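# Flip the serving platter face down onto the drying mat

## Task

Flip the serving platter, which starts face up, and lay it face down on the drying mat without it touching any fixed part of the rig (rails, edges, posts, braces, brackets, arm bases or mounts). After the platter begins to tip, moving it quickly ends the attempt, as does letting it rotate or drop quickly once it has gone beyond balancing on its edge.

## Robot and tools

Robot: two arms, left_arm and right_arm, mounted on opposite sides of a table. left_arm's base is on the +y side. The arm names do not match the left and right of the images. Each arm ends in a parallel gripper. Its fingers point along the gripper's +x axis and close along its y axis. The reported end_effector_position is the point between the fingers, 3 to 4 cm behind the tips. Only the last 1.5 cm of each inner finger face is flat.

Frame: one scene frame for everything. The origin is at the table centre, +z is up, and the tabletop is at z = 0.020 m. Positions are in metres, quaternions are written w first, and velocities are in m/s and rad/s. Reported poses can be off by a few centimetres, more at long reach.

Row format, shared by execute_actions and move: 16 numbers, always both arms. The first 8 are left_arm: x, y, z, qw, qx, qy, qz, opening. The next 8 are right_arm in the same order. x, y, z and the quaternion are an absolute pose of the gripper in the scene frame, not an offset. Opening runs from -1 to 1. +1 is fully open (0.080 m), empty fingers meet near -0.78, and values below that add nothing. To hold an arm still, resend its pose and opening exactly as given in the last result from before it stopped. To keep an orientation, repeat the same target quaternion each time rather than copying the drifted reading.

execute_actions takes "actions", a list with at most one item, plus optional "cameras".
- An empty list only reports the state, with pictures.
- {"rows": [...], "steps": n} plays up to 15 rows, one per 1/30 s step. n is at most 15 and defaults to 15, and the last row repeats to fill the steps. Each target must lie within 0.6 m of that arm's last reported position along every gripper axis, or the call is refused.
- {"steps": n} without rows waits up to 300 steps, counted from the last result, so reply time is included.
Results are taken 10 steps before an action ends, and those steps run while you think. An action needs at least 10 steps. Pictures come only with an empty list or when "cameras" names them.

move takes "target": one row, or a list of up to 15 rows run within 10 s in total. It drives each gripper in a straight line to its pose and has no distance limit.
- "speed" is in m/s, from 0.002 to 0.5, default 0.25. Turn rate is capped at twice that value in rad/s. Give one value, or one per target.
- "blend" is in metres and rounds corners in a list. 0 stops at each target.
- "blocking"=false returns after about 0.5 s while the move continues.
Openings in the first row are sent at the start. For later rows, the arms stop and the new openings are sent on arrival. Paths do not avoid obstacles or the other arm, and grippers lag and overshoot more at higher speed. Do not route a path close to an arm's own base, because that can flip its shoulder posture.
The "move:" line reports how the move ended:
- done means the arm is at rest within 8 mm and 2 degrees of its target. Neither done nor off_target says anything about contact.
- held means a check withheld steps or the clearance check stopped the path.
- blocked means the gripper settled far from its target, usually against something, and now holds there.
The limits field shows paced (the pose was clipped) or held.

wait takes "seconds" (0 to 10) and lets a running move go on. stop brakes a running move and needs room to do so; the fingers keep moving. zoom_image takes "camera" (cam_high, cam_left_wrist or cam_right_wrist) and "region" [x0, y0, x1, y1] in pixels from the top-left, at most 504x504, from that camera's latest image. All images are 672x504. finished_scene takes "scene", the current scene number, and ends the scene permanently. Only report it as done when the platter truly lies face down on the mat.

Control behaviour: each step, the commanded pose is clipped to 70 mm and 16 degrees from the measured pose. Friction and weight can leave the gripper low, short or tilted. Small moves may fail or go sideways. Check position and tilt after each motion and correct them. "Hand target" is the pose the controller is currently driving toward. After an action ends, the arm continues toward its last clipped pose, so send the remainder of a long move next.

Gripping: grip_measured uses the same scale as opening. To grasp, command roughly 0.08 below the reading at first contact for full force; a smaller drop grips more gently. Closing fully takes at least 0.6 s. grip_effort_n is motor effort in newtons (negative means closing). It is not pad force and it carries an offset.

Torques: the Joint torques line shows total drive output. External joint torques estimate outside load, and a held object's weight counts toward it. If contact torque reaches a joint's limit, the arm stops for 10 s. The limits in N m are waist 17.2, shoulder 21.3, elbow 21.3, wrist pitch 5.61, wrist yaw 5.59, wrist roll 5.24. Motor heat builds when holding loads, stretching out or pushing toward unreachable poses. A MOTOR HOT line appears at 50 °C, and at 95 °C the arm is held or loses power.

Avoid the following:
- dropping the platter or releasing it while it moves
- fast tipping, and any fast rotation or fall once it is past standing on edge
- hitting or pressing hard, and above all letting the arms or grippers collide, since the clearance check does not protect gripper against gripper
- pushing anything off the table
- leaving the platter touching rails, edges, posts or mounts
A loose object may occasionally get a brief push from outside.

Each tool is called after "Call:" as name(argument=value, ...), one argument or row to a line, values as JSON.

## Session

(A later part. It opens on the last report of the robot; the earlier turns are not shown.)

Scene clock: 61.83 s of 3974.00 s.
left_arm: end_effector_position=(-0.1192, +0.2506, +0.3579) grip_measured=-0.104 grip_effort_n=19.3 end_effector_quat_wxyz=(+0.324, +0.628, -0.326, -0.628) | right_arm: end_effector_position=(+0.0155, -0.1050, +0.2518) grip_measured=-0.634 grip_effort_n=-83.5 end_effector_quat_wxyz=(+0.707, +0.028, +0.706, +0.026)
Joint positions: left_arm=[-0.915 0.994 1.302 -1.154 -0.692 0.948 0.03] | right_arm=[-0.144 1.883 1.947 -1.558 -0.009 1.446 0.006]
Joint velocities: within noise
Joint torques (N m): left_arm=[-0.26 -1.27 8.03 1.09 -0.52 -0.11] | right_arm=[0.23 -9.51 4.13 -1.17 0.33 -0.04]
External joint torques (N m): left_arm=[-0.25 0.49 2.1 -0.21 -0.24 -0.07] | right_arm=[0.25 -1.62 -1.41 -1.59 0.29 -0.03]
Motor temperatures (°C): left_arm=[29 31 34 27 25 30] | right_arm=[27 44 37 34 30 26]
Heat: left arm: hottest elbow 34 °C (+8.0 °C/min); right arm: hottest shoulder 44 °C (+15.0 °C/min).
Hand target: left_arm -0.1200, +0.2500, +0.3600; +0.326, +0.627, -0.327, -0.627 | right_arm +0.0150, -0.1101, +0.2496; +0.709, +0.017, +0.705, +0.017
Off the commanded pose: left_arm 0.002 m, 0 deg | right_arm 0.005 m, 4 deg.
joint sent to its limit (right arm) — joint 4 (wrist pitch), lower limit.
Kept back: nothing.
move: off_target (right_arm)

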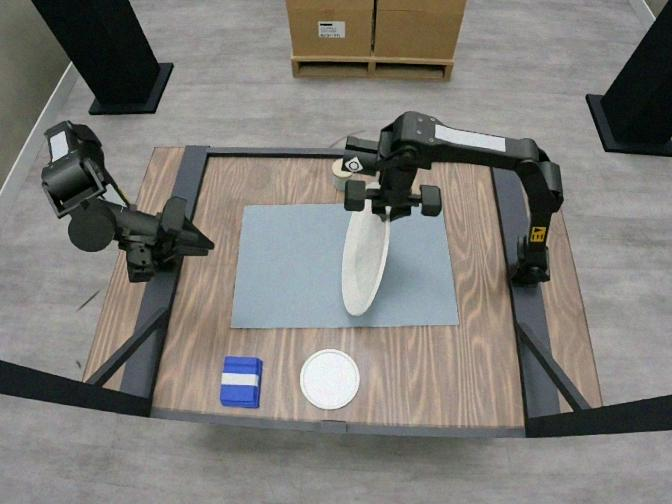

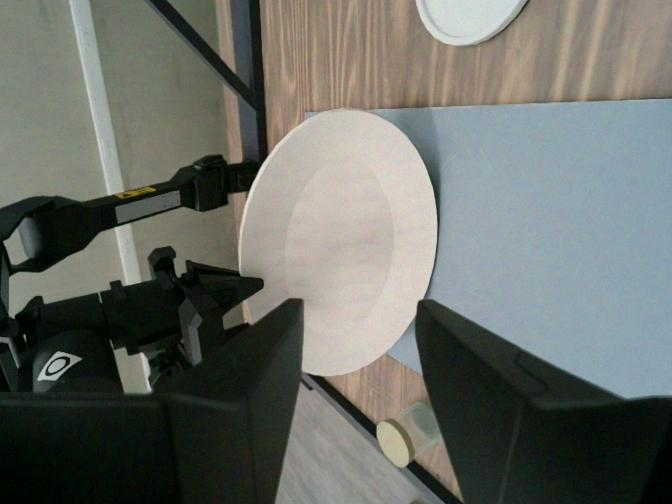

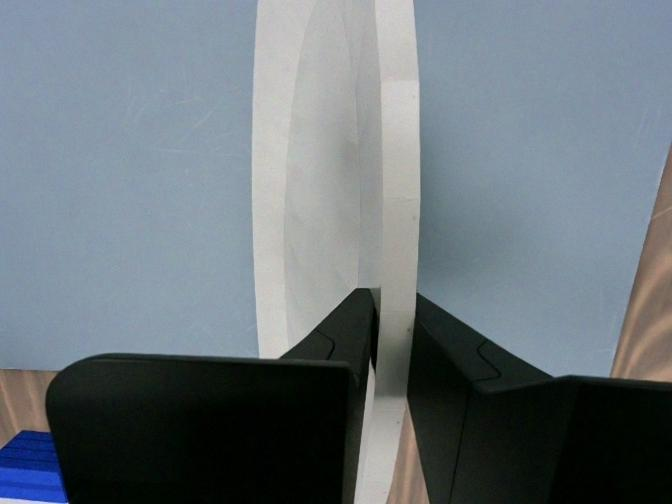

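Call:
move(
  target=[
    [-0.1,0.1,0.31,0.2126,0.6744,-0.2126,-0.6744,1,0.015,-0.1,0.245,0.7065,-0.03,0.7065,-0.03,-1],
  ],
  speed=0.08,
)

Call:
move(
  target=[
    [-0.1,0.1,0.31,0.2126,0.6744,-0.2126,-0.6744,1,0.015,-0.1,0.245,0.7065,-0.03,0.7065,-0.03,-0.45],
  ],
  speed=0.05,
)

Scene clock: 65.27 s of 3974.00 s.
left_arm: end_effector_position=(-0.0995, +0.1024, +0.3110) grip_measured=+1.000 grip_effort_n=19.3 end_effector_quat_wxyz=(+0.215, +0.674, -0.214, -0.673) | right_arm: end_effector_position=(+0.0155, -0.1014, +0.2510) grip_measured=-0.633 grip_effort_n=-83.5 end_effector_quat_wxyz=(+0.710, +0.025, +0.703, +0.024)
Joint positions: left_arm=[-0.331 1.522 1.621 -1.077 -0.18 1.312 0.08] | right_arm=[-0.139 1.906 1.975 -1.571 0.001 1.45 0.007]
Joint velocities: within noise
Joint torques (N m): left_arm=[0.15 -4.28 8.5 0.98 0.08 0.03] | right_arm=[0.43 -7.08 5.03 -0.33 0.34 0.09]
External joint torques (N m): left_arm=[0.07 1.63 2.25 -0.22 0.15 0.06] | right_arm=[0.47 1.11 -0.59 -0.75 0.28 0.1]
Motor temperatures (°C): left_arm=[29 31 34 27 25 30] | right_arm=[27 43 36 33 30 26]
Heat: left arm: hottest elbow 34 °C (+7.1 °C/min); right arm: hottest shoulder 43 °C (+14.2 °C/min).
Hand target: left_arm -0.1000, +0.1000, +0.3100; +0.213, +0.674, -0.213, -0.674 | right_arm +0.0150, -0.1002, +0.2445; +0.712, +0.015, +0.702, +0.015
Off the commanded pose: left_arm 0.003 m, 0 deg | right_arm 0.006 m, 9 deg.
joint sent to its limit (right arm) — joint 4 (wrist pitch), lower limit.
Kept back: nothing.
move: off_target (right_arm)

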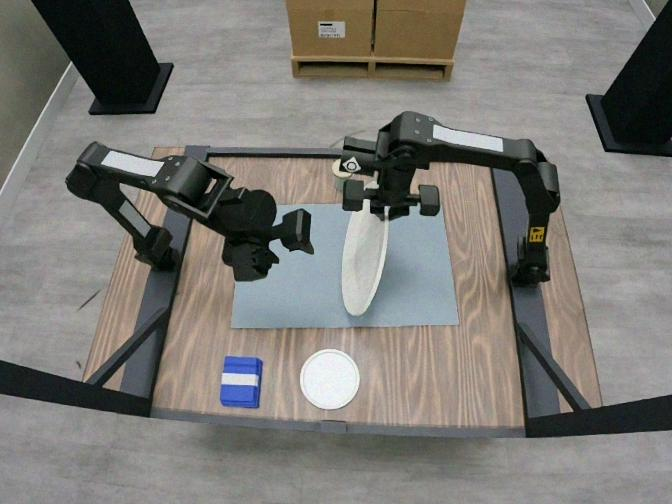

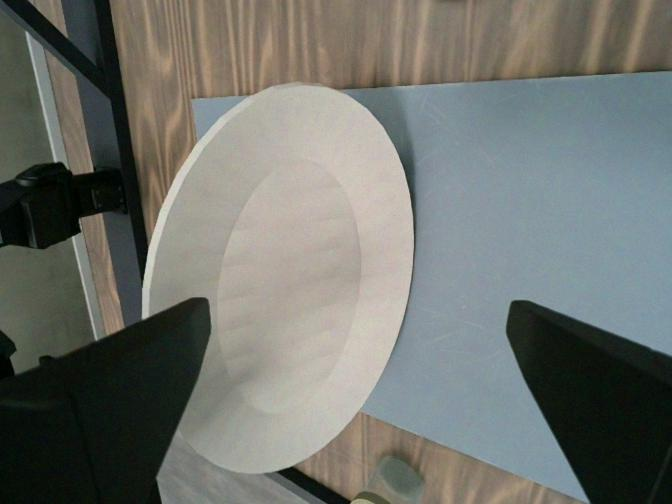

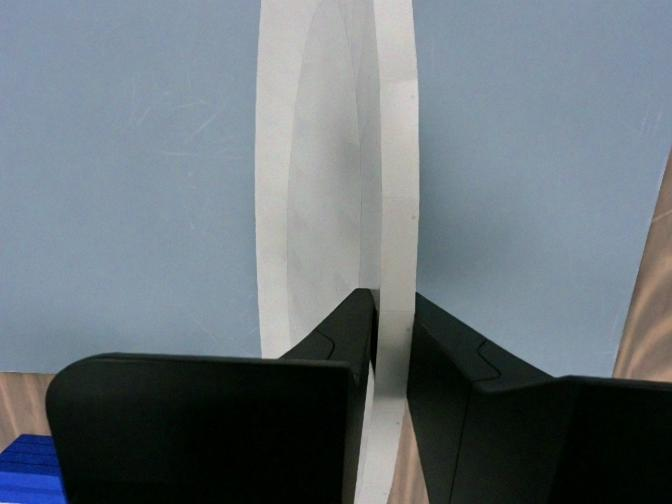

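Scene clock: 66.77 s of 3974.00 s.
left_arm: end_effector_position=(-0.0994, +0.1024, +0.3110) grip_measured=+1.000 grip_effort_n=19.3 end_effector_quat_wxyz=(+0.215, +0.674, -0.214, -0.673) | right_arm: end_effector_position=(+0.0166, -0.1026, +0.2488) grip_measured=-0.453 grip_effort_n=11.4 end_effector_quat_wxyz=(+0.713, +0.019, +0.701, +0.018)
Joint positions: left_arm=[-0.331 1.522 1.621 -1.077 -0.18 1.312 0.08] | right_arm=[-0.138 1.912 1.975 -1.579 0.011 1.45 0.015]
Joint velocities: within noise
Joint torques (N m): left_arm=[0.14 -4.29 8.48 0.97 0.1 0.04] | right_arm=[0.35 -7.76 4.91 0.13 0.06 0.08]
External joint torques (N m): left_arm=[0.1 1.65 2.17 -0.25 0.16 0.07] | right_arm=[0.35 0.37 -0.63 -0.26 0 0.08]
Motor temperatures (°C): left_arm=[29 31 34 27 25 30] | right_arm=[27 43 36 33 30 26]
Heat: left arm: hottest elbow 34 °C (+6.0 °C/min); right arm: hottest shoulder 43 °C (+14.1 °C/min).
Hand target: left_arm -0.1000, +0.1000, +0.3100; +0.213, +0.674, -0.213, -0.674 | right_arm +0.0149, -0.1003, +0.2445; +0.712, +0.014, +0.701, +0.015
Off the commanded pose: left_arm 0.003 m, 0 deg | right_arm 0.005 m, 8 deg.
joint sent to its limit (right arm) — joint 4 (wrist pitch), lower limit.
Kept back: nothing.
move: off_target (right_arm)

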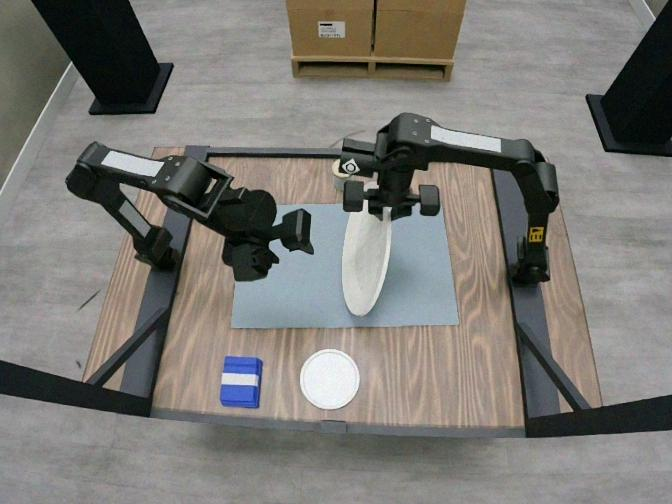

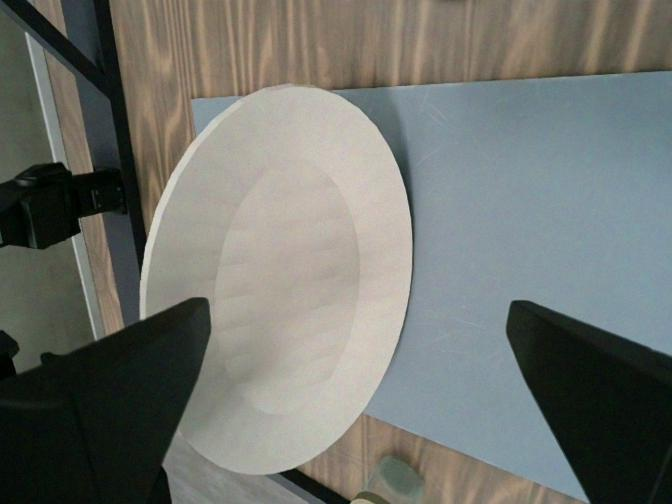

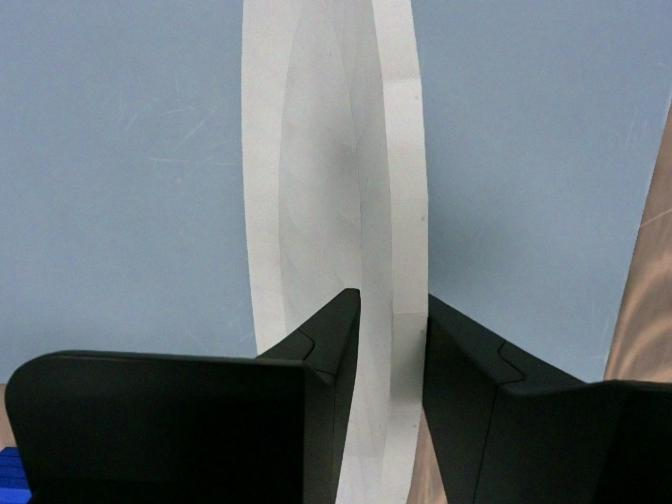

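Call:
move(
  target=[
    [-0.1,0.13,0.31,0.2126,0.6744,-0.2126,-0.6744,1,0.015,-0.075,0.243,0.7055,0.047,0.7055,0.047,-0.45],
    [-0.1,0.13,0.31,0.2126,0.6744,-0.2126,-0.6744,1,0.015,-0.055,0.243,0.704,0.068,0.704,0.068,-0.2],
  ],
  speed=0.03,
  cameras=["cam_left_wrist","cam_right_wrist"],
)

Call:
move(
  target=[
    [-0.1,0.13,0.31,0.2126,0.6744,-0.2126,-0.6744,1,0.015,-0.03,0.242,0.7015,0.0888,0.7015,0.0888,0.2],
  ],
  speed=0.025,
)

Scene clock: 70.57 s of 3974.00 s.
left_arm: end_effector_position=(-0.1008, +0.1271, +0.3103) grip_measured=+1.000 grip_effort_n=19.3 end_effector_quat_wxyz=(+0.212, +0.673, -0.213, -0.675) | right_arm: end_effector_position=(+0.0188, -0.0615, +0.2471) grip_measured=-0.203 grip_effort_n=12.3 end_effector_quat_wxyz=(+0.708, +0.069, +0.700, +0.065)
Joint positions: left_arm=[-0.362 1.441 1.548 -1.094 -0.192 1.286 0.08] | right_arm=[-0.139 1.958 2.017 -1.44 -0.012 1.453 0.026]
Joint velocities: within noise
Joint torques (N m): left_arm=[-0.24 -5.96 6.27 0.97 -0.24 -0.1] | right_arm=[0.34 -7.88 5.94 0.96 -0.24 0.16]
External joint torques (N m): left_arm=[-0.26 -0.64 -0.03 -0.23 -0.17 -0.07] | right_arm=[0.34 0.84 0.17 0.35 -0.28 0.16]
Motor temperatures (°C): left_arm=[29 32 34 27 25 30] | right_arm=[27 42 36 33 30 26]
Heat: left arm: hottest elbow 34 °C (+5.0 °C/min); right arm: hottest shoulder 42 °C (+12.1 °C/min).
Hand target: left_arm -0.1000, +0.1299, +0.3099; +0.213, +0.674, -0.213, -0.674 | right_arm +0.0150, -0.0552, +0.2430; +0.704, +0.068, +0.704, +0.068
Off the commanded pose: left_arm 0.003 m, 0 deg | right_arm 0.009 m, 1 deg.
Kept back: nothing.
move: off_target (right_arm); target 2's new opening was sent with right_arm's hand 0.010 m and 1 deg from that target
Images, in order (width x height): cam_left_wrist 672x504, cam_right_wrist 672x504.

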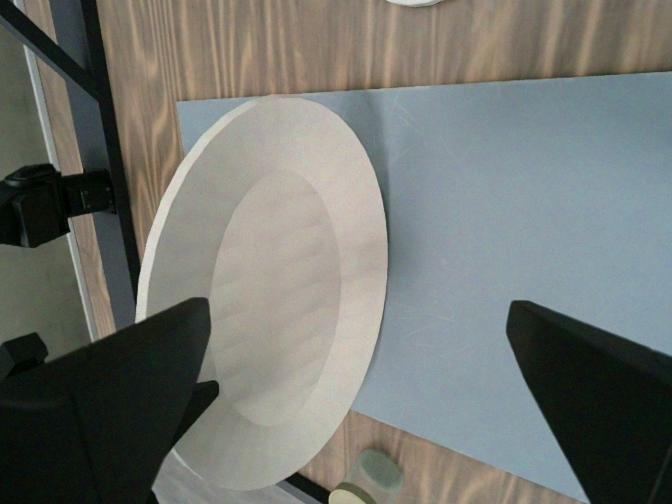

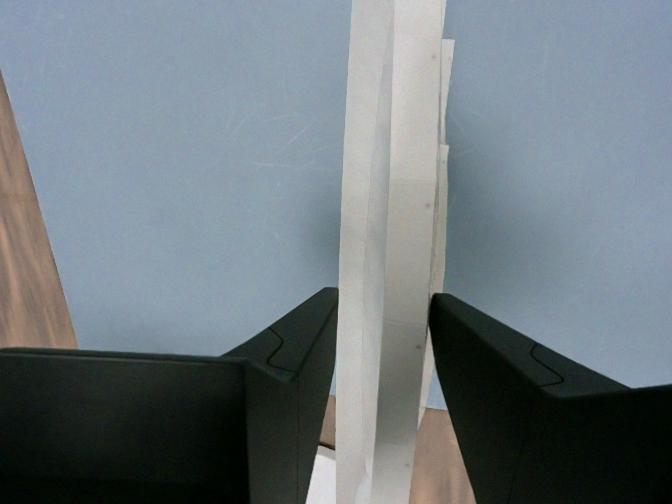

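Scene clock: 72.00 s of 3974.00 s.
left_arm: end_effector_position=(-0.1008, +0.1271, +0.3103) grip_measured=+1.000 grip_effort_n=19.3 end_effector_quat_wxyz=(+0.212, +0.673, -0.213, -0.675) | right_arm: end_effector_position=(+0.0185, -0.0360, +0.2473) grip_measured=+0.197 grip_effort_n=12.8 end_effector_quat_wxyz=(+0.705, +0.091, +0.698, +0.088)
Joint positions: left_arm=[-0.362 1.441 1.548 -1.094 -0.192 1.286 0.08] | right_arm=[-0.134 2.011 2.082 -1.388 -0.018 1.459 0.044]
Joint velocities: within noise
Joint torques (N m): left_arm=[-0.25 -5.97 6.26 0.97 -0.24 -0.1] | right_arm=[0.29 -8.46 6.13 1.01 -0.26 0.12]
External joint torques (N m): left_arm=[-0.27 -0.66 -0.06 -0.25 -0.17 -0.07] | right_arm=[0.34 0.72 0.26 0.29 -0.3 0.13]
Motor temperatures (°C): left_arm=[29 32 33 27 25 30] | right_arm=[27 42 36 33 30 26]
Heat: left arm: hottest elbow 33 °C (+4.0 °C/min); right arm: hottest shoulder 42 °C (+12.0 °C/min).
Hand target: left_arm -0.1000, +0.1299, +0.3099; +0.213, +0.674, -0.213, -0.674 | right_arm +0.0150, -0.0302, +0.2421; +0.701, +0.089, +0.702, +0.089
Off the commanded pose: left_arm 0.003 m, 0 deg | right_arm 0.009 m, 1 deg.
Kept back: nothing.
move: off_target (right_arm)

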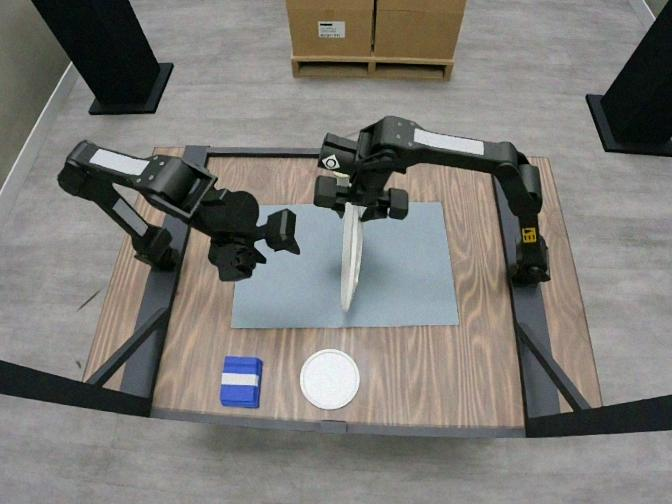

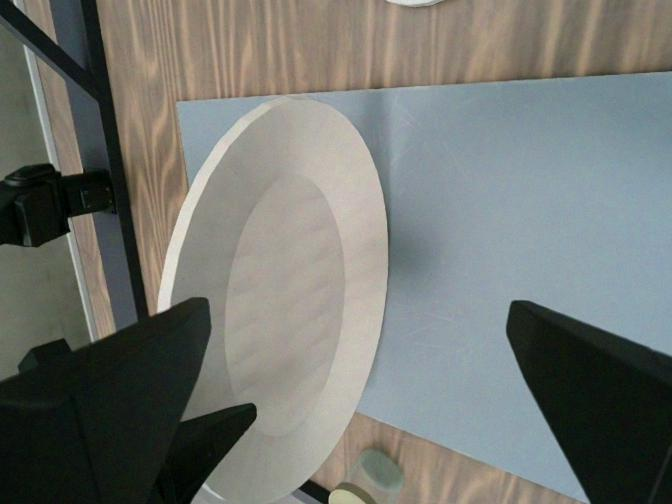

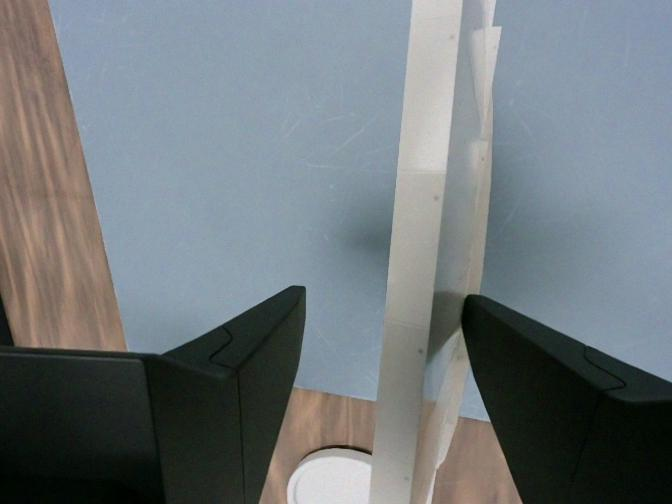

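Call:
move(
  target=[
    [-0.1,0.13,0.31,0.2126,0.6744,-0.2126,-0.6744,1,0.013,-0.022,0.24,0.7015,0.0888,0.7015,0.0888,0.1],
    [-0.1,0.13,0.31,0.2126,0.6744,-0.2126,-0.6744,1,0.013,-0.005,0.238,0.698,0.113,0.698,0.113,0.1],
  ],
  speed=0.022,
)

Call:
move(
  target=[
    [-0.1,0.16,0.31,0.2126,0.6744,-0.2126,-0.6744,0.7,0.013,0.018,0.23,0.6876,0.1651,0.6876,0.1651,0.25],
  ],
  speed=0.022,
)

Scene clock: 74.70 s of 3974.00 s.
left_arm: end_effector_position=(-0.1008, +0.1271, +0.3103) grip_measured=+1.000 grip_effort_n=19.3 end_effector_quat_wxyz=(+0.212, +0.673, -0.213, -0.675) | right_arm: end_effector_position=(+0.0154, -0.0058, +0.2479) grip_measured=+0.103 grip_effort_n=-17.4 end_effector_quat_wxyz=(+0.700, +0.121, +0.693, +0.121)
Joint positions: left_arm=[-0.362 1.441 1.548 -1.094 -0.192 1.286 0.08] | right_arm=[-0.122 2.058 2.13 -1.3 -0.026 1.47 0.04]
Joint velocities: within noise
Joint torques (N m): left_arm=[-0.23 -5.96 6.26 0.97 -0.24 -0.1] | right_arm=[0.22 -9.7 3.76 0.74 -0.16 0.06]
External joint torques (N m): left_arm=[-0.22 -0.78 0.01 -0.25 -0.18 -0.07] | right_arm=[0.21 -0.12 -2.21 -0.11 -0.19 0.07]
Motor temperatures (°C): left_arm=[29 32 33 27 25 30] | right_arm=[27 42 36 33 30 26]
Heat: left arm: hottest elbow 33 °C (+3.0 °C/min); right arm: hottest shoulder 42 °C (+11.1 °C/min).
Hand target: left_arm -0.1001, +0.1299, +0.3099; +0.213, +0.674, -0.213, -0.674 | right_arm +0.0130, -0.0051, +0.2380; +0.698, +0.113, +0.698, +0.113
Off the commanded pose: left_arm 0.003 m, 0 deg | right_arm 0.010 m, 1 deg.
Kept back: nothing.
move: off_target (right_arm)

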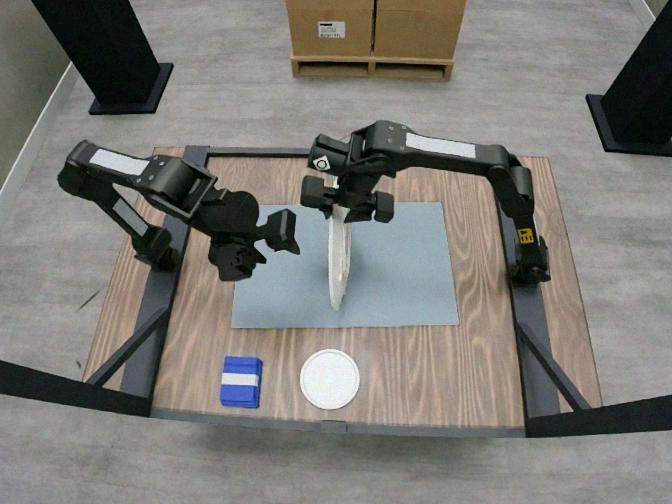

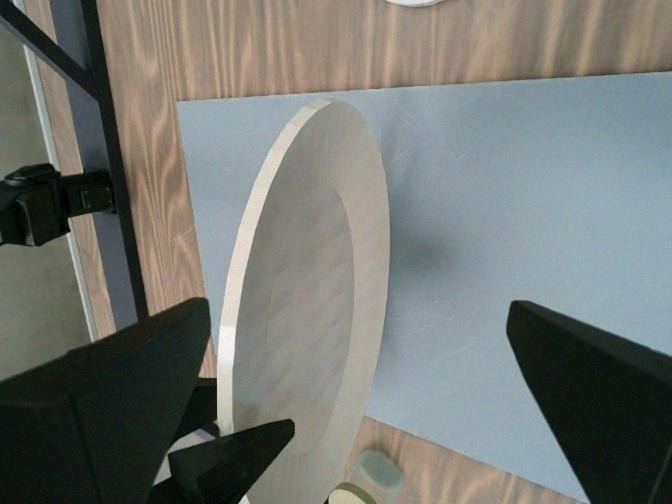

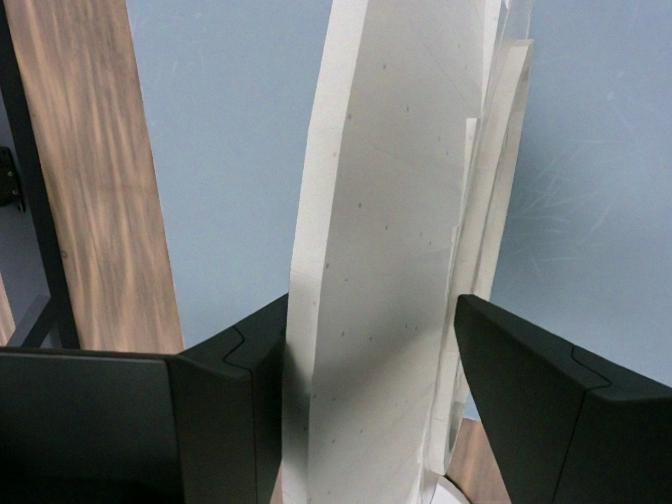

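Scene clock: 78.33 s of 3974.00 s.
left_arm: end_effector_position=(-0.1009, +0.1573, +0.3110) grip_measured=+0.704 grip_effort_n=-19.8 end_effector_quat_wxyz=(+0.213, +0.673, -0.213, -0.675) | right_arm: end_effector_position=(+0.0164, +0.0014, +0.2414) grip_measured=+0.264 grip_effort_n=-68.6 end_effector_quat_wxyz=(+0.696, +0.156, +0.684, +0.153)
Joint positions: left_arm=[-0.407 1.341 1.471 -1.124 -0.216 1.248 0.067] | right_arm=[-0.123 1.98 1.955 -1.106 -0.028 1.474 0.047]
Joint velocities: within noise
Joint torques (N m): left_arm=[-0.26 -5.18 6.2 0.95 -0.25 -0.1] | right_arm=[0.23 -7.17 4.16 5.16 -0.52 0.16]
External joint torques (N m): left_arm=[-0.29 -0.67 -0.06 -0.26 -0.17 -0.07] | right_arm=[0.12 2.35 -2.25 4.13 -0.55 0.18]
Motor temperatures (°C): left_arm=[29 32 33 27 25 30] | right_arm=[27 41 35 35 30 26]
Heat: left arm: hottest elbow 33 °C (+3.0 °C/min); right arm: hottest shoulder 41 °C (+10.1 °C/min).
Hand target: left_arm -0.1000, +0.1599, +0.3100; +0.213, +0.674, -0.213, -0.674 | right_arm +0.0129, +0.0167, +0.2301; +0.688, +0.164, +0.688, +0.165
Off the commanded pose: left_arm 0.003 m, 0 deg | right_arm 0.020 m, 2 deg.
Kept back: nothing.
move: off_target (right_arm)

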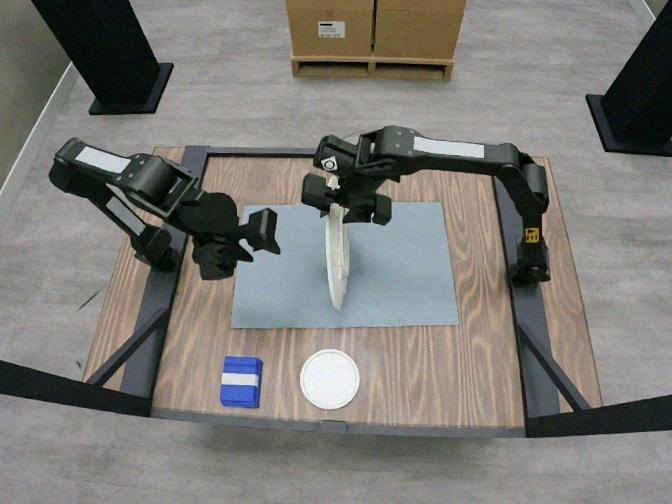

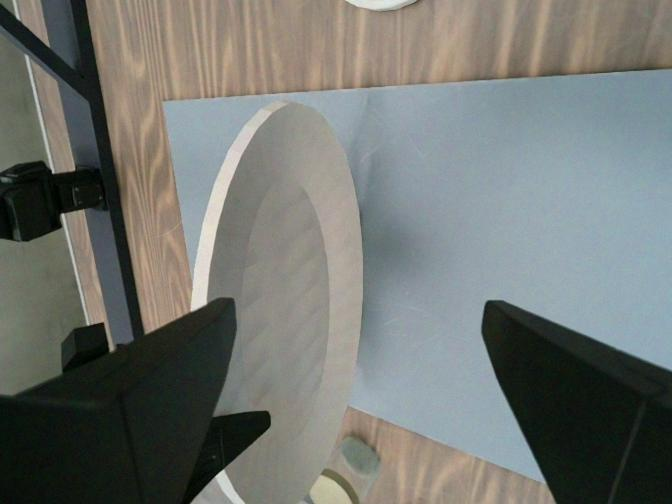

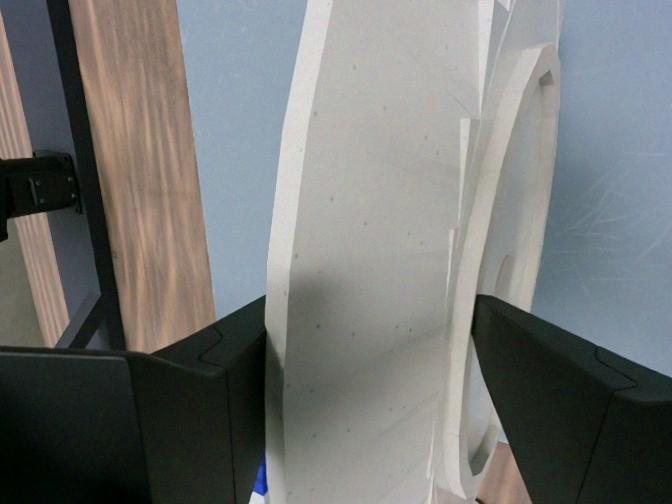

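Call:
move(
  target=[
    [-0.1,0.16,0.31,0.2126,0.6744,-0.2126,-0.6744,0.7,0.013,0.0,0.254,0.693,0.14,0.693,0.14,0.3],
    [-0.1,0.16,0.31,0.2126,0.6744,-0.2126,-0.6744,0.7,0.013,0.02,0.252,0.6876,0.1651,0.6876,0.1651,0.3],
  ],
  speed=0.025,
)

Scene clock: 81.97 s of 3974.00 s.
left_arm: end_effector_position=(-0.1009, +0.1574, +0.3108) grip_measured=+0.704 grip_effort_n=-19.8 end_effector_quat_wxyz=(+0.212, +0.673, -0.213, -0.675) | right_arm: end_effector_position=(+0.0151, +0.0184, +0.2582) grip_measured=+0.303 grip_effort_n=-18.4 end_effector_quat_wxyz=(+0.689, +0.170, +0.683, +0.169)
Joint positions: left_arm=[-0.407 1.341 1.471 -1.124 -0.216 1.248 0.067] | right_arm=[-0.12 2.035 2.087 -1.14 -0.04 1.477 0.049]
Joint velocities: within noise
Joint torques (N m): left_arm=[-0.25 -5.19 6.2 0.96 -0.25 -0.1] | right_arm=[0.36 -9.99 5.1 0.77 -0.14 0.08]
External joint torques (N m): left_arm=[-0.23 -0.72 -0.04 -0.24 -0.18 -0.07] | right_arm=[0.34 -0.09 -1.25 -0.3 -0.16 0.1]
Motor temperatures (°C): left_arm=[29 33 33 27 25 30] | right_arm=[27 41 35 37 30 26]
Heat: left arm: hottest shoulder 33 °C (+2.0 °C/min); right arm: hottest shoulder 41 °C (+9.0 °C/min).
Hand target: left_arm -0.1000, +0.1600, +0.3100; +0.212, +0.674, -0.213, -0.674 | right_arm +0.0131, +0.0199, +0.2521; +0.688, +0.165, +0.688, +0.165
Off the commanded pose: left_arm 0.003 m, 0 deg | right_arm 0.007 m, 1 deg.
Kept back: nothing.
move: done

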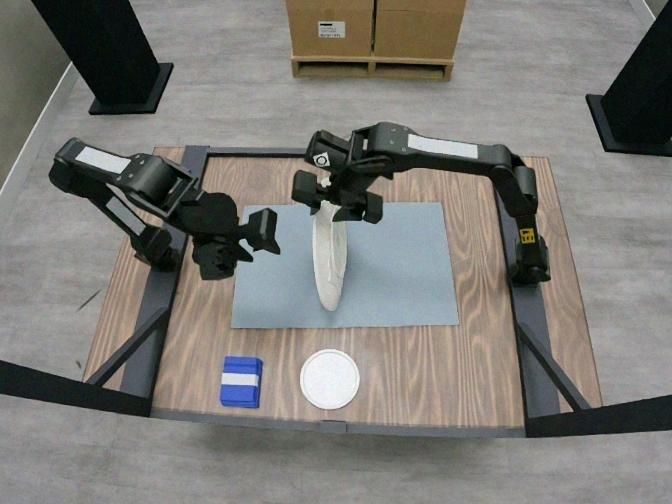

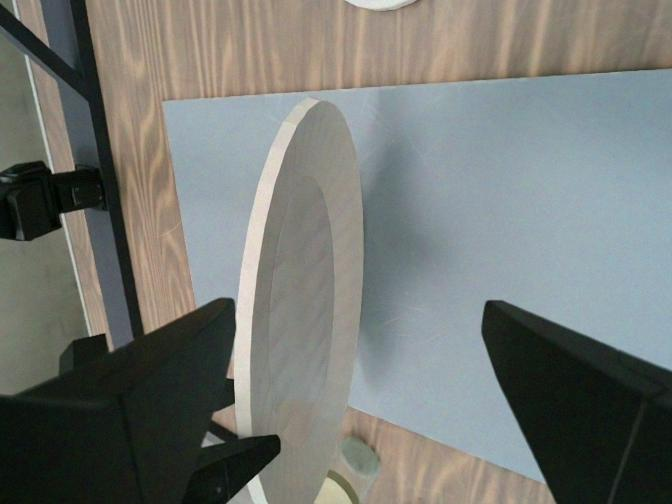

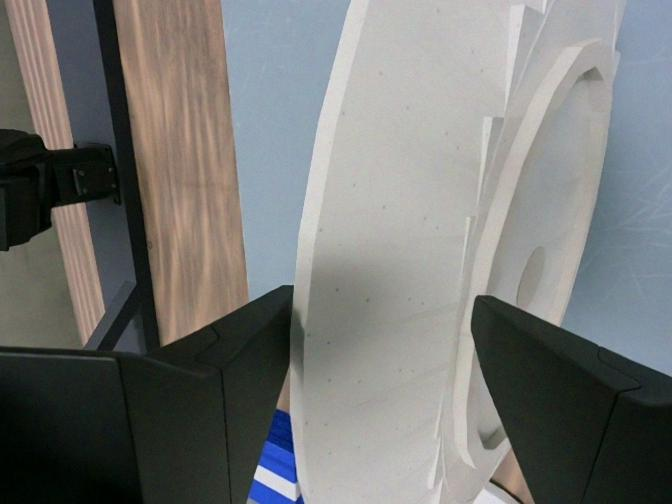

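Call:
move(
  target=[
    [-0.078,0.065,0.265,0.153,0.69,-0.153,-0.69,0.7,0.013,0.02,0.252,0.6876,0.1651,0.6876,0.1651,0.3],
    [-0.078,0.04,0.24,0.153,0.69,-0.153,-0.69,0.7,0.013,0.02,0.252,0.6876,0.1651,0.6876,0.1651,0.3],
  ],
  speed=0.05,
)

Scene clock: 85.60 s of 3974.00 s.
left_arm: end_effector_position=(-0.0779, +0.0430, +0.2428) grip_measured=+0.704 grip_effort_n=-19.8 end_effector_quat_wxyz=(+0.155, +0.691, -0.155, -0.689) | right_arm: end_effector_position=(+0.0152, +0.0185, +0.2583) grip_measured=+0.303 grip_effort_n=-18.4 end_effector_quat_wxyz=(+0.689, +0.170, +0.683, +0.170)
Joint positions: left_arm=[-0.203 1.8 1.721 -1.058 -0.081 1.403 0.067] | right_arm=[-0.12 2.035 2.087 -1.139 -0.04 1.477 0.049]
Joint velocities: within noise
Joint torques (N m): left_arm=[0.13 -5.92 8.26 0.98 0.16 0.05] | right_arm=[0.37 -10.21 5.16 0.74 -0.18 0.04]
External joint torques (N m): left_arm=[0.08 2.34 1.86 -0.01 0.17 0.08] | right_arm=[0.42 -0.59 -1.04 -0.32 -0.21 0.06]
Motor temperatures (°C): left_arm=[29 33 33 27 25 30] | right_arm=[27 41 35 36 30 26]
Heat: left arm: hottest shoulder 33 °C (+2.0 °C/min); right arm: hottest shoulder 41 °C (+8.1 °C/min).
Hand target: left_arm -0.0780, +0.0400, +0.2400; +0.153, +0.690, -0.153, -0.690 | right_arm +0.0131, +0.0199, +0.2521; +0.688, +0.165, +0.688, +0.165
Off the commanded pose: left_arm 0.004 m, 0 deg | right_arm 0.007 m, 1 deg.
Kept back: nothing.
move: done

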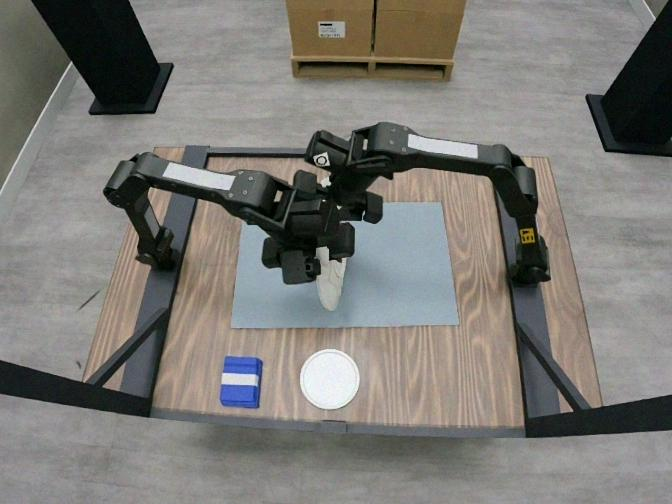

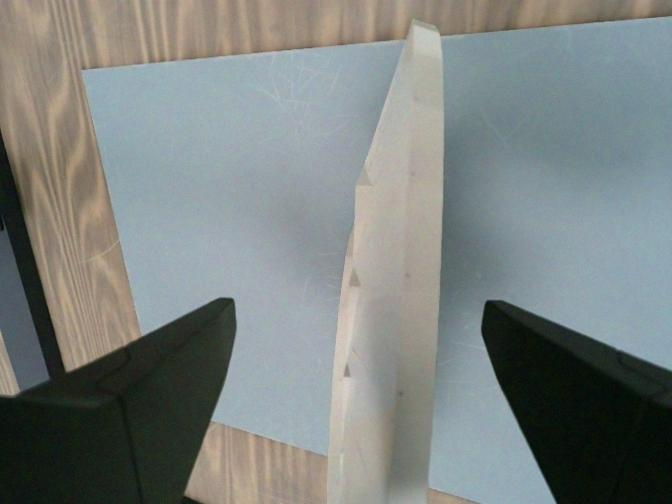

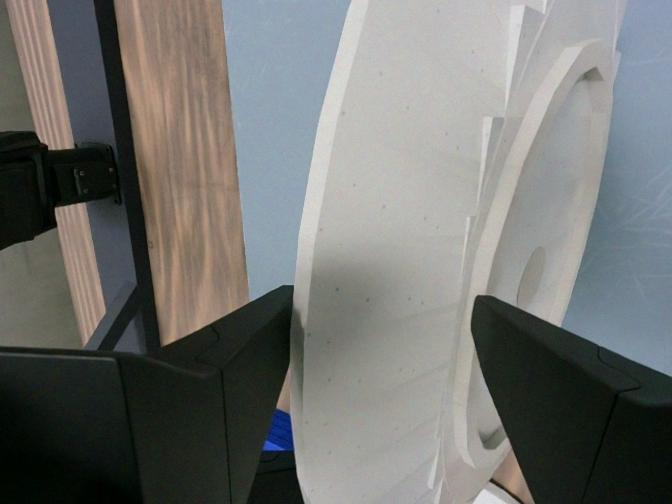

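Call:
move(
  target=[
    [-0.078,0.022,0.205,0.153,0.69,-0.153,-0.69,0.7,0.013,0.02,0.252,0.6876,0.1651,0.6876,0.1651,0.3],
  ],
  speed=0.04,
)

Call:
move(
  target=[
    [-0.078,0.022,0.205,0.153,0.69,-0.153,-0.69,-0.1,0.013,0.02,0.252,0.6876,0.1651,0.6876,0.1651,0.3],
  ],
  speed=0.04,
)

Scene clock: 87.23 s of 3974.00 s.
left_arm: end_effector_position=(-0.0784, +0.0219, +0.2141) grip_measured=+0.704 grip_effort_n=-19.8 end_effector_quat_wxyz=(+0.161, +0.688, -0.160, -0.689) | right_arm: end_effector_position=(+0.0152, +0.0185, +0.2583) grip_measured=+0.303 grip_effort_n=-18.4 end_effector_quat_wxyz=(+0.689, +0.170, +0.683, +0.170)
Joint positions: left_arm=[-0.194 1.857 1.673 -0.935 -0.077 1.411 0.067] | right_arm=[-0.12 2.035 2.087 -1.139 -0.04 1.477 0.049]
Joint velocities: within noise
Joint torques (N m): left_arm=[0.16 -6.25 6.47 1 0.15 0.05] | right_arm=[-0.05 -10.11 5.04 0.78 -0.12 0.11]
External joint torques (N m): left_arm=[0.23 2.4 -0.01 -0.03 0.14 0.07] | right_arm=[-0.05 -0.36 -1.21 -0.27 -0.15 0.14]
Motor temperatures (°C): left_arm=[29 33 33 28 25 30] | right_arm=[27 41 35 35 30 26]
Heat: left arm: hottest shoulder 33 °C (+2.0 °C/min); right arm: hottest shoulder 41 °C (+7.1 °C/min).
Hand target: left_arm -0.0779, +0.0221, +0.2050; +0.153, +0.690, -0.153, -0.690 | right_arm +0.0131, +0.0199, +0.2521; +0.688, +0.165, +0.688, +0.165
Off the commanded pose: left_arm 0.009 m, 1 deg | right_arm 0.007 m, 1 deg.
Kept back: nothing.
move: off_target (left_arm)

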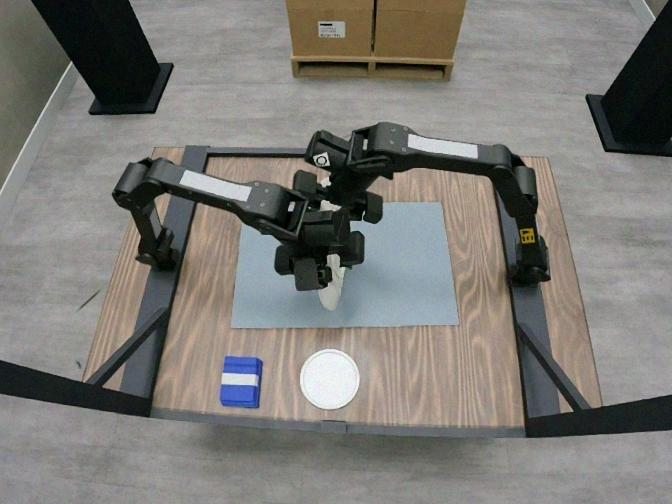

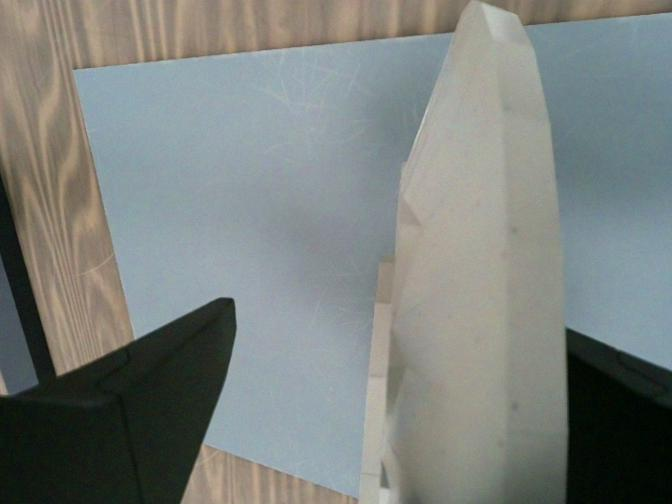

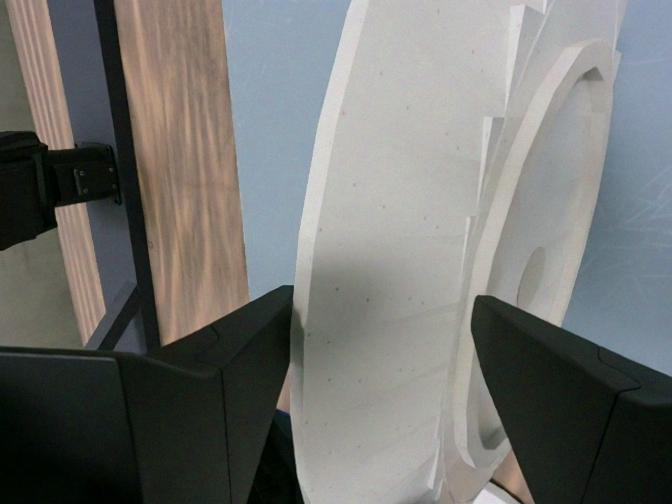

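Scene clock: 87.93 s of 3974.00 s.
left_arm: end_effector_position=(-0.0785, +0.0219, +0.2140) grip_measured=-0.095 grip_effort_n=-20.2 end_effector_quat_wxyz=(+0.161, +0.688, -0.160, -0.689) | right_arm: end_effector_position=(+0.0151, +0.0185, +0.2583) grip_measured=+0.303 grip_effort_n=-18.4 end_effector_quat_wxyz=(+0.689, +0.170, +0.683, +0.170)
Joint positions: left_arm=[-0.194 1.857 1.672 -0.934 -0.077 1.411 0.031] | right_arm=[-0.12 2.035 2.087 -1.139 -0.041 1.477 0.049]
Joint velocities: within noise
Joint torques (N m): left_arm=[0.16 -6.23 6.5 1.02 0.15 0.05] | right_arm=[0.37 -10.1 5.21 0.76 -0.14 0.07]
External joint torques (N m): left_arm=[0.27 2.38 0.07 -0.02 0.14 0.07] | right_arm=[0.36 -0.44 -1.02 -0.3 -0.16 0.09]
Motor temperatures (°C): left_arm=[29 33 33 27 25 30] | right_arm=[27 41 35 35 30 26]
Heat: left arm: hottest shoulder 33 °C (+2.0 °C/min); right arm: hottest shoulder 41 °C (+7.0 °C/min).
Hand target: left_arm -0.0779, +0.0221, +0.2050; +0.153, +0.690, -0.153, -0.690 | right_arm +0.0131, +0.0199, +0.2521; +0.688, +0.165, +0.688, +0.165
Off the commanded pose: left_arm 0.009 m, 1 deg | right_arm 0.007 m, 1 deg.
Kept back: nothing.
move: off_target (left_arm)

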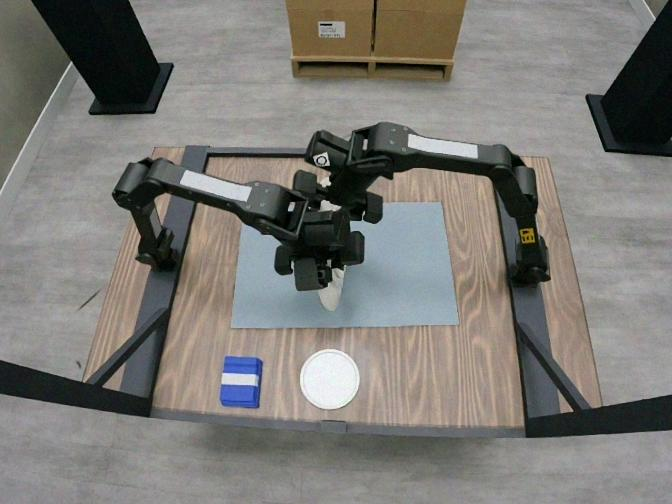

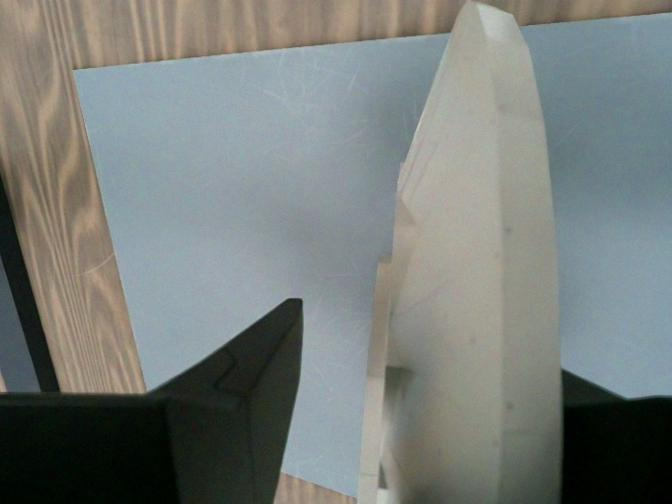

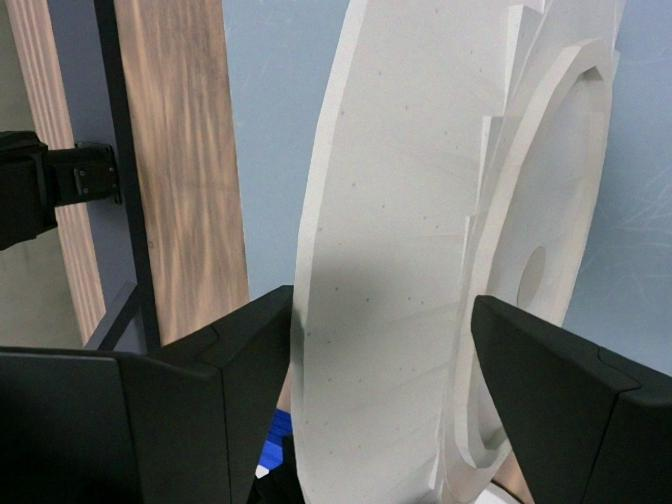

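Call:
move(
  target=[
    [-0.078,0.03,0.213,0.153,0.69,-0.153,-0.69,-0.35,0.013,0.02,0.252,0.6876,0.1651,0.6876,0.1651,0.3],
  ],
  speed=0.03,
  cameras=[],
)

Call:
move(
  target=[
    [-0.078,0.03,0.213,0.153,0.69,-0.153,-0.69,-1,0.013,0.02,0.252,0.6876,0.1651,0.6876,0.1651,0.3],
  ],
  speed=0.03,
)

Scene clock: 89.13 s of 3974.00 s.
left_arm: end_effector_position=(-0.0777, +0.0266, +0.2108) grip_measured=-0.346 grip_effort_n=-19.8 end_effector_quat_wxyz=(+0.153, +0.691, -0.152, -0.689) | right_arm: end_effector_position=(+0.0144, +0.0186, +0.2584) grip_measured=+0.303 grip_effort_n=-18.4 end_effector_quat_wxyz=(+0.689, +0.170, +0.684, +0.170)
Joint positions: left_arm=[-0.194 1.856 1.667 -0.953 -0.077 1.411 0.019] | right_arm=[-0.119 2.035 2.087 -1.139 -0.041 1.477 0.049]
Joint velocities: within noise
Joint torques (N m): left_arm=[-0.07 -9.09 6.32 0.7 0.09 -0.05] | right_arm=[-0.05 -10.15 5.38 0.72 -0.14 0.07]
External joint torques (N m): left_arm=[-0.02 -0.47 -0.12 -0.3 0.08 -0.03] | right_arm=[-0.04 -0.31 -0.95 -0.35 -0.16 0.09]
Motor temperatures (°C): left_arm=[28 33 33 27 25 30] | right_arm=[27 40 35 35 30 26]
Heat: left arm: hottest shoulder 33 °C (+2.0 °C/min); right arm: hottest shoulder 40 °C (+5.1 °C/min).
Hand target: left_arm -0.0779, +0.0300, +0.2130; +0.153, +0.690, -0.153, -0.690 | right_arm +0.0130, +0.0199, +0.2521; +0.688, +0.165, +0.688, +0.165
Off the commanded pose: left_arm 0.004 m, 0 deg | right_arm 0.007 m, 1 deg.
Kept back: nothing.
move: done
No camera images: "cameras" was empty.

Scene clock: 89.83 s of 3974.00 s.
left_arm: end_effector_position=(-0.0781, +0.0276, +0.2105) grip_measured=-0.600 grip_effort_n=-83.5 end_effector_quat_wxyz=(+0.151, +0.691, -0.151, -0.690) | right_arm: end_effector_position=(+0.0140, +0.0196, +0.2589) grip_measured=+0.303 grip_effort_n=-18.4 end_effector_quat_wxyz=(+0.688, +0.171, +0.684, +0.172)
Joint positions: left_arm=[-0.195 1.855 1.665 -0.956 -0.075 1.41 0.008] | right_arm=[-0.119 2.035 2.087 -1.134 -0.044 1.477 0.049]
Joint velocities: within noise
Joint torques (N m): left_arm=[-0.11 -9 6.53 0.88 0.03 -0.04] | right_arm=[-0.01 -10.21 5.35 0.4 -0.06 0]
External joint torques (N m): left_arm=[-0.12 -0.4 0.13 -0.1 0.03 -0.02] | right_arm=[0.07 -0.5 -0.88 -0.65 -0.09 0.03]
Motor temperatures (°C): left_arm=[28 33 33 27 25 30] | right_arm=[27 40 35 35 30 26]
Heat: left arm: hottest shoulder 33 °C (+2.0 °C/min); right arm: hottest shoulder 40 °C (+5.0 °C/min).
Hand target: left_arm -0.0780, +0.0300, +0.2130; +0.153, +0.690, -0.153, -0.690 | right_arm +0.0131, +0.0199, +0.2522; +0.688, +0.165, +0.687, +0.165
Off the commanded pose: left_arm 0.003 m, 0 deg | right_arm 0.007 m, 1 deg.
Kept back: nothing.
move: done

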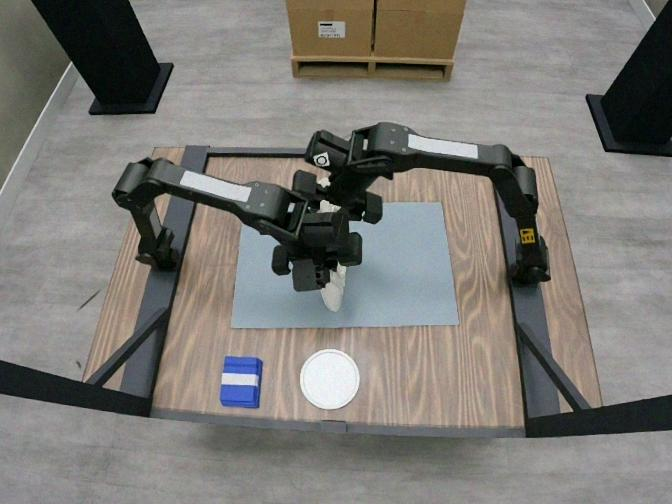

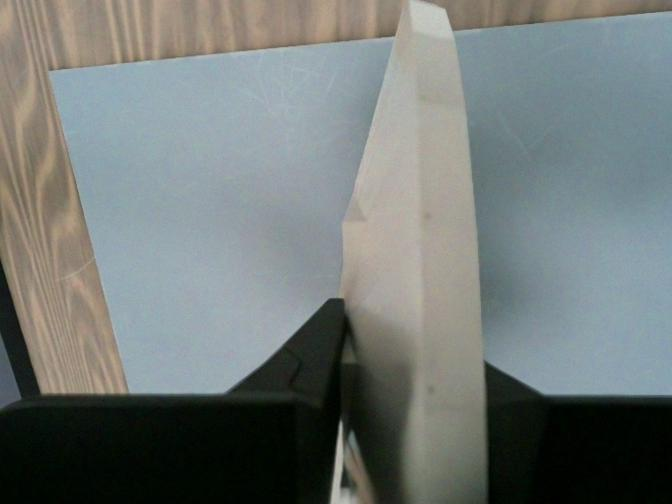

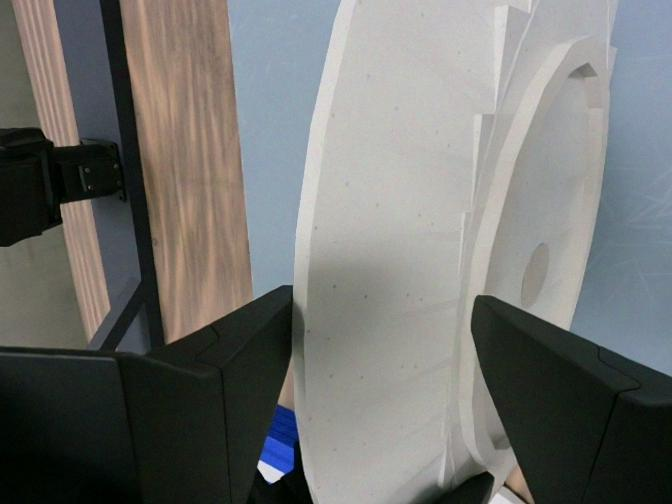

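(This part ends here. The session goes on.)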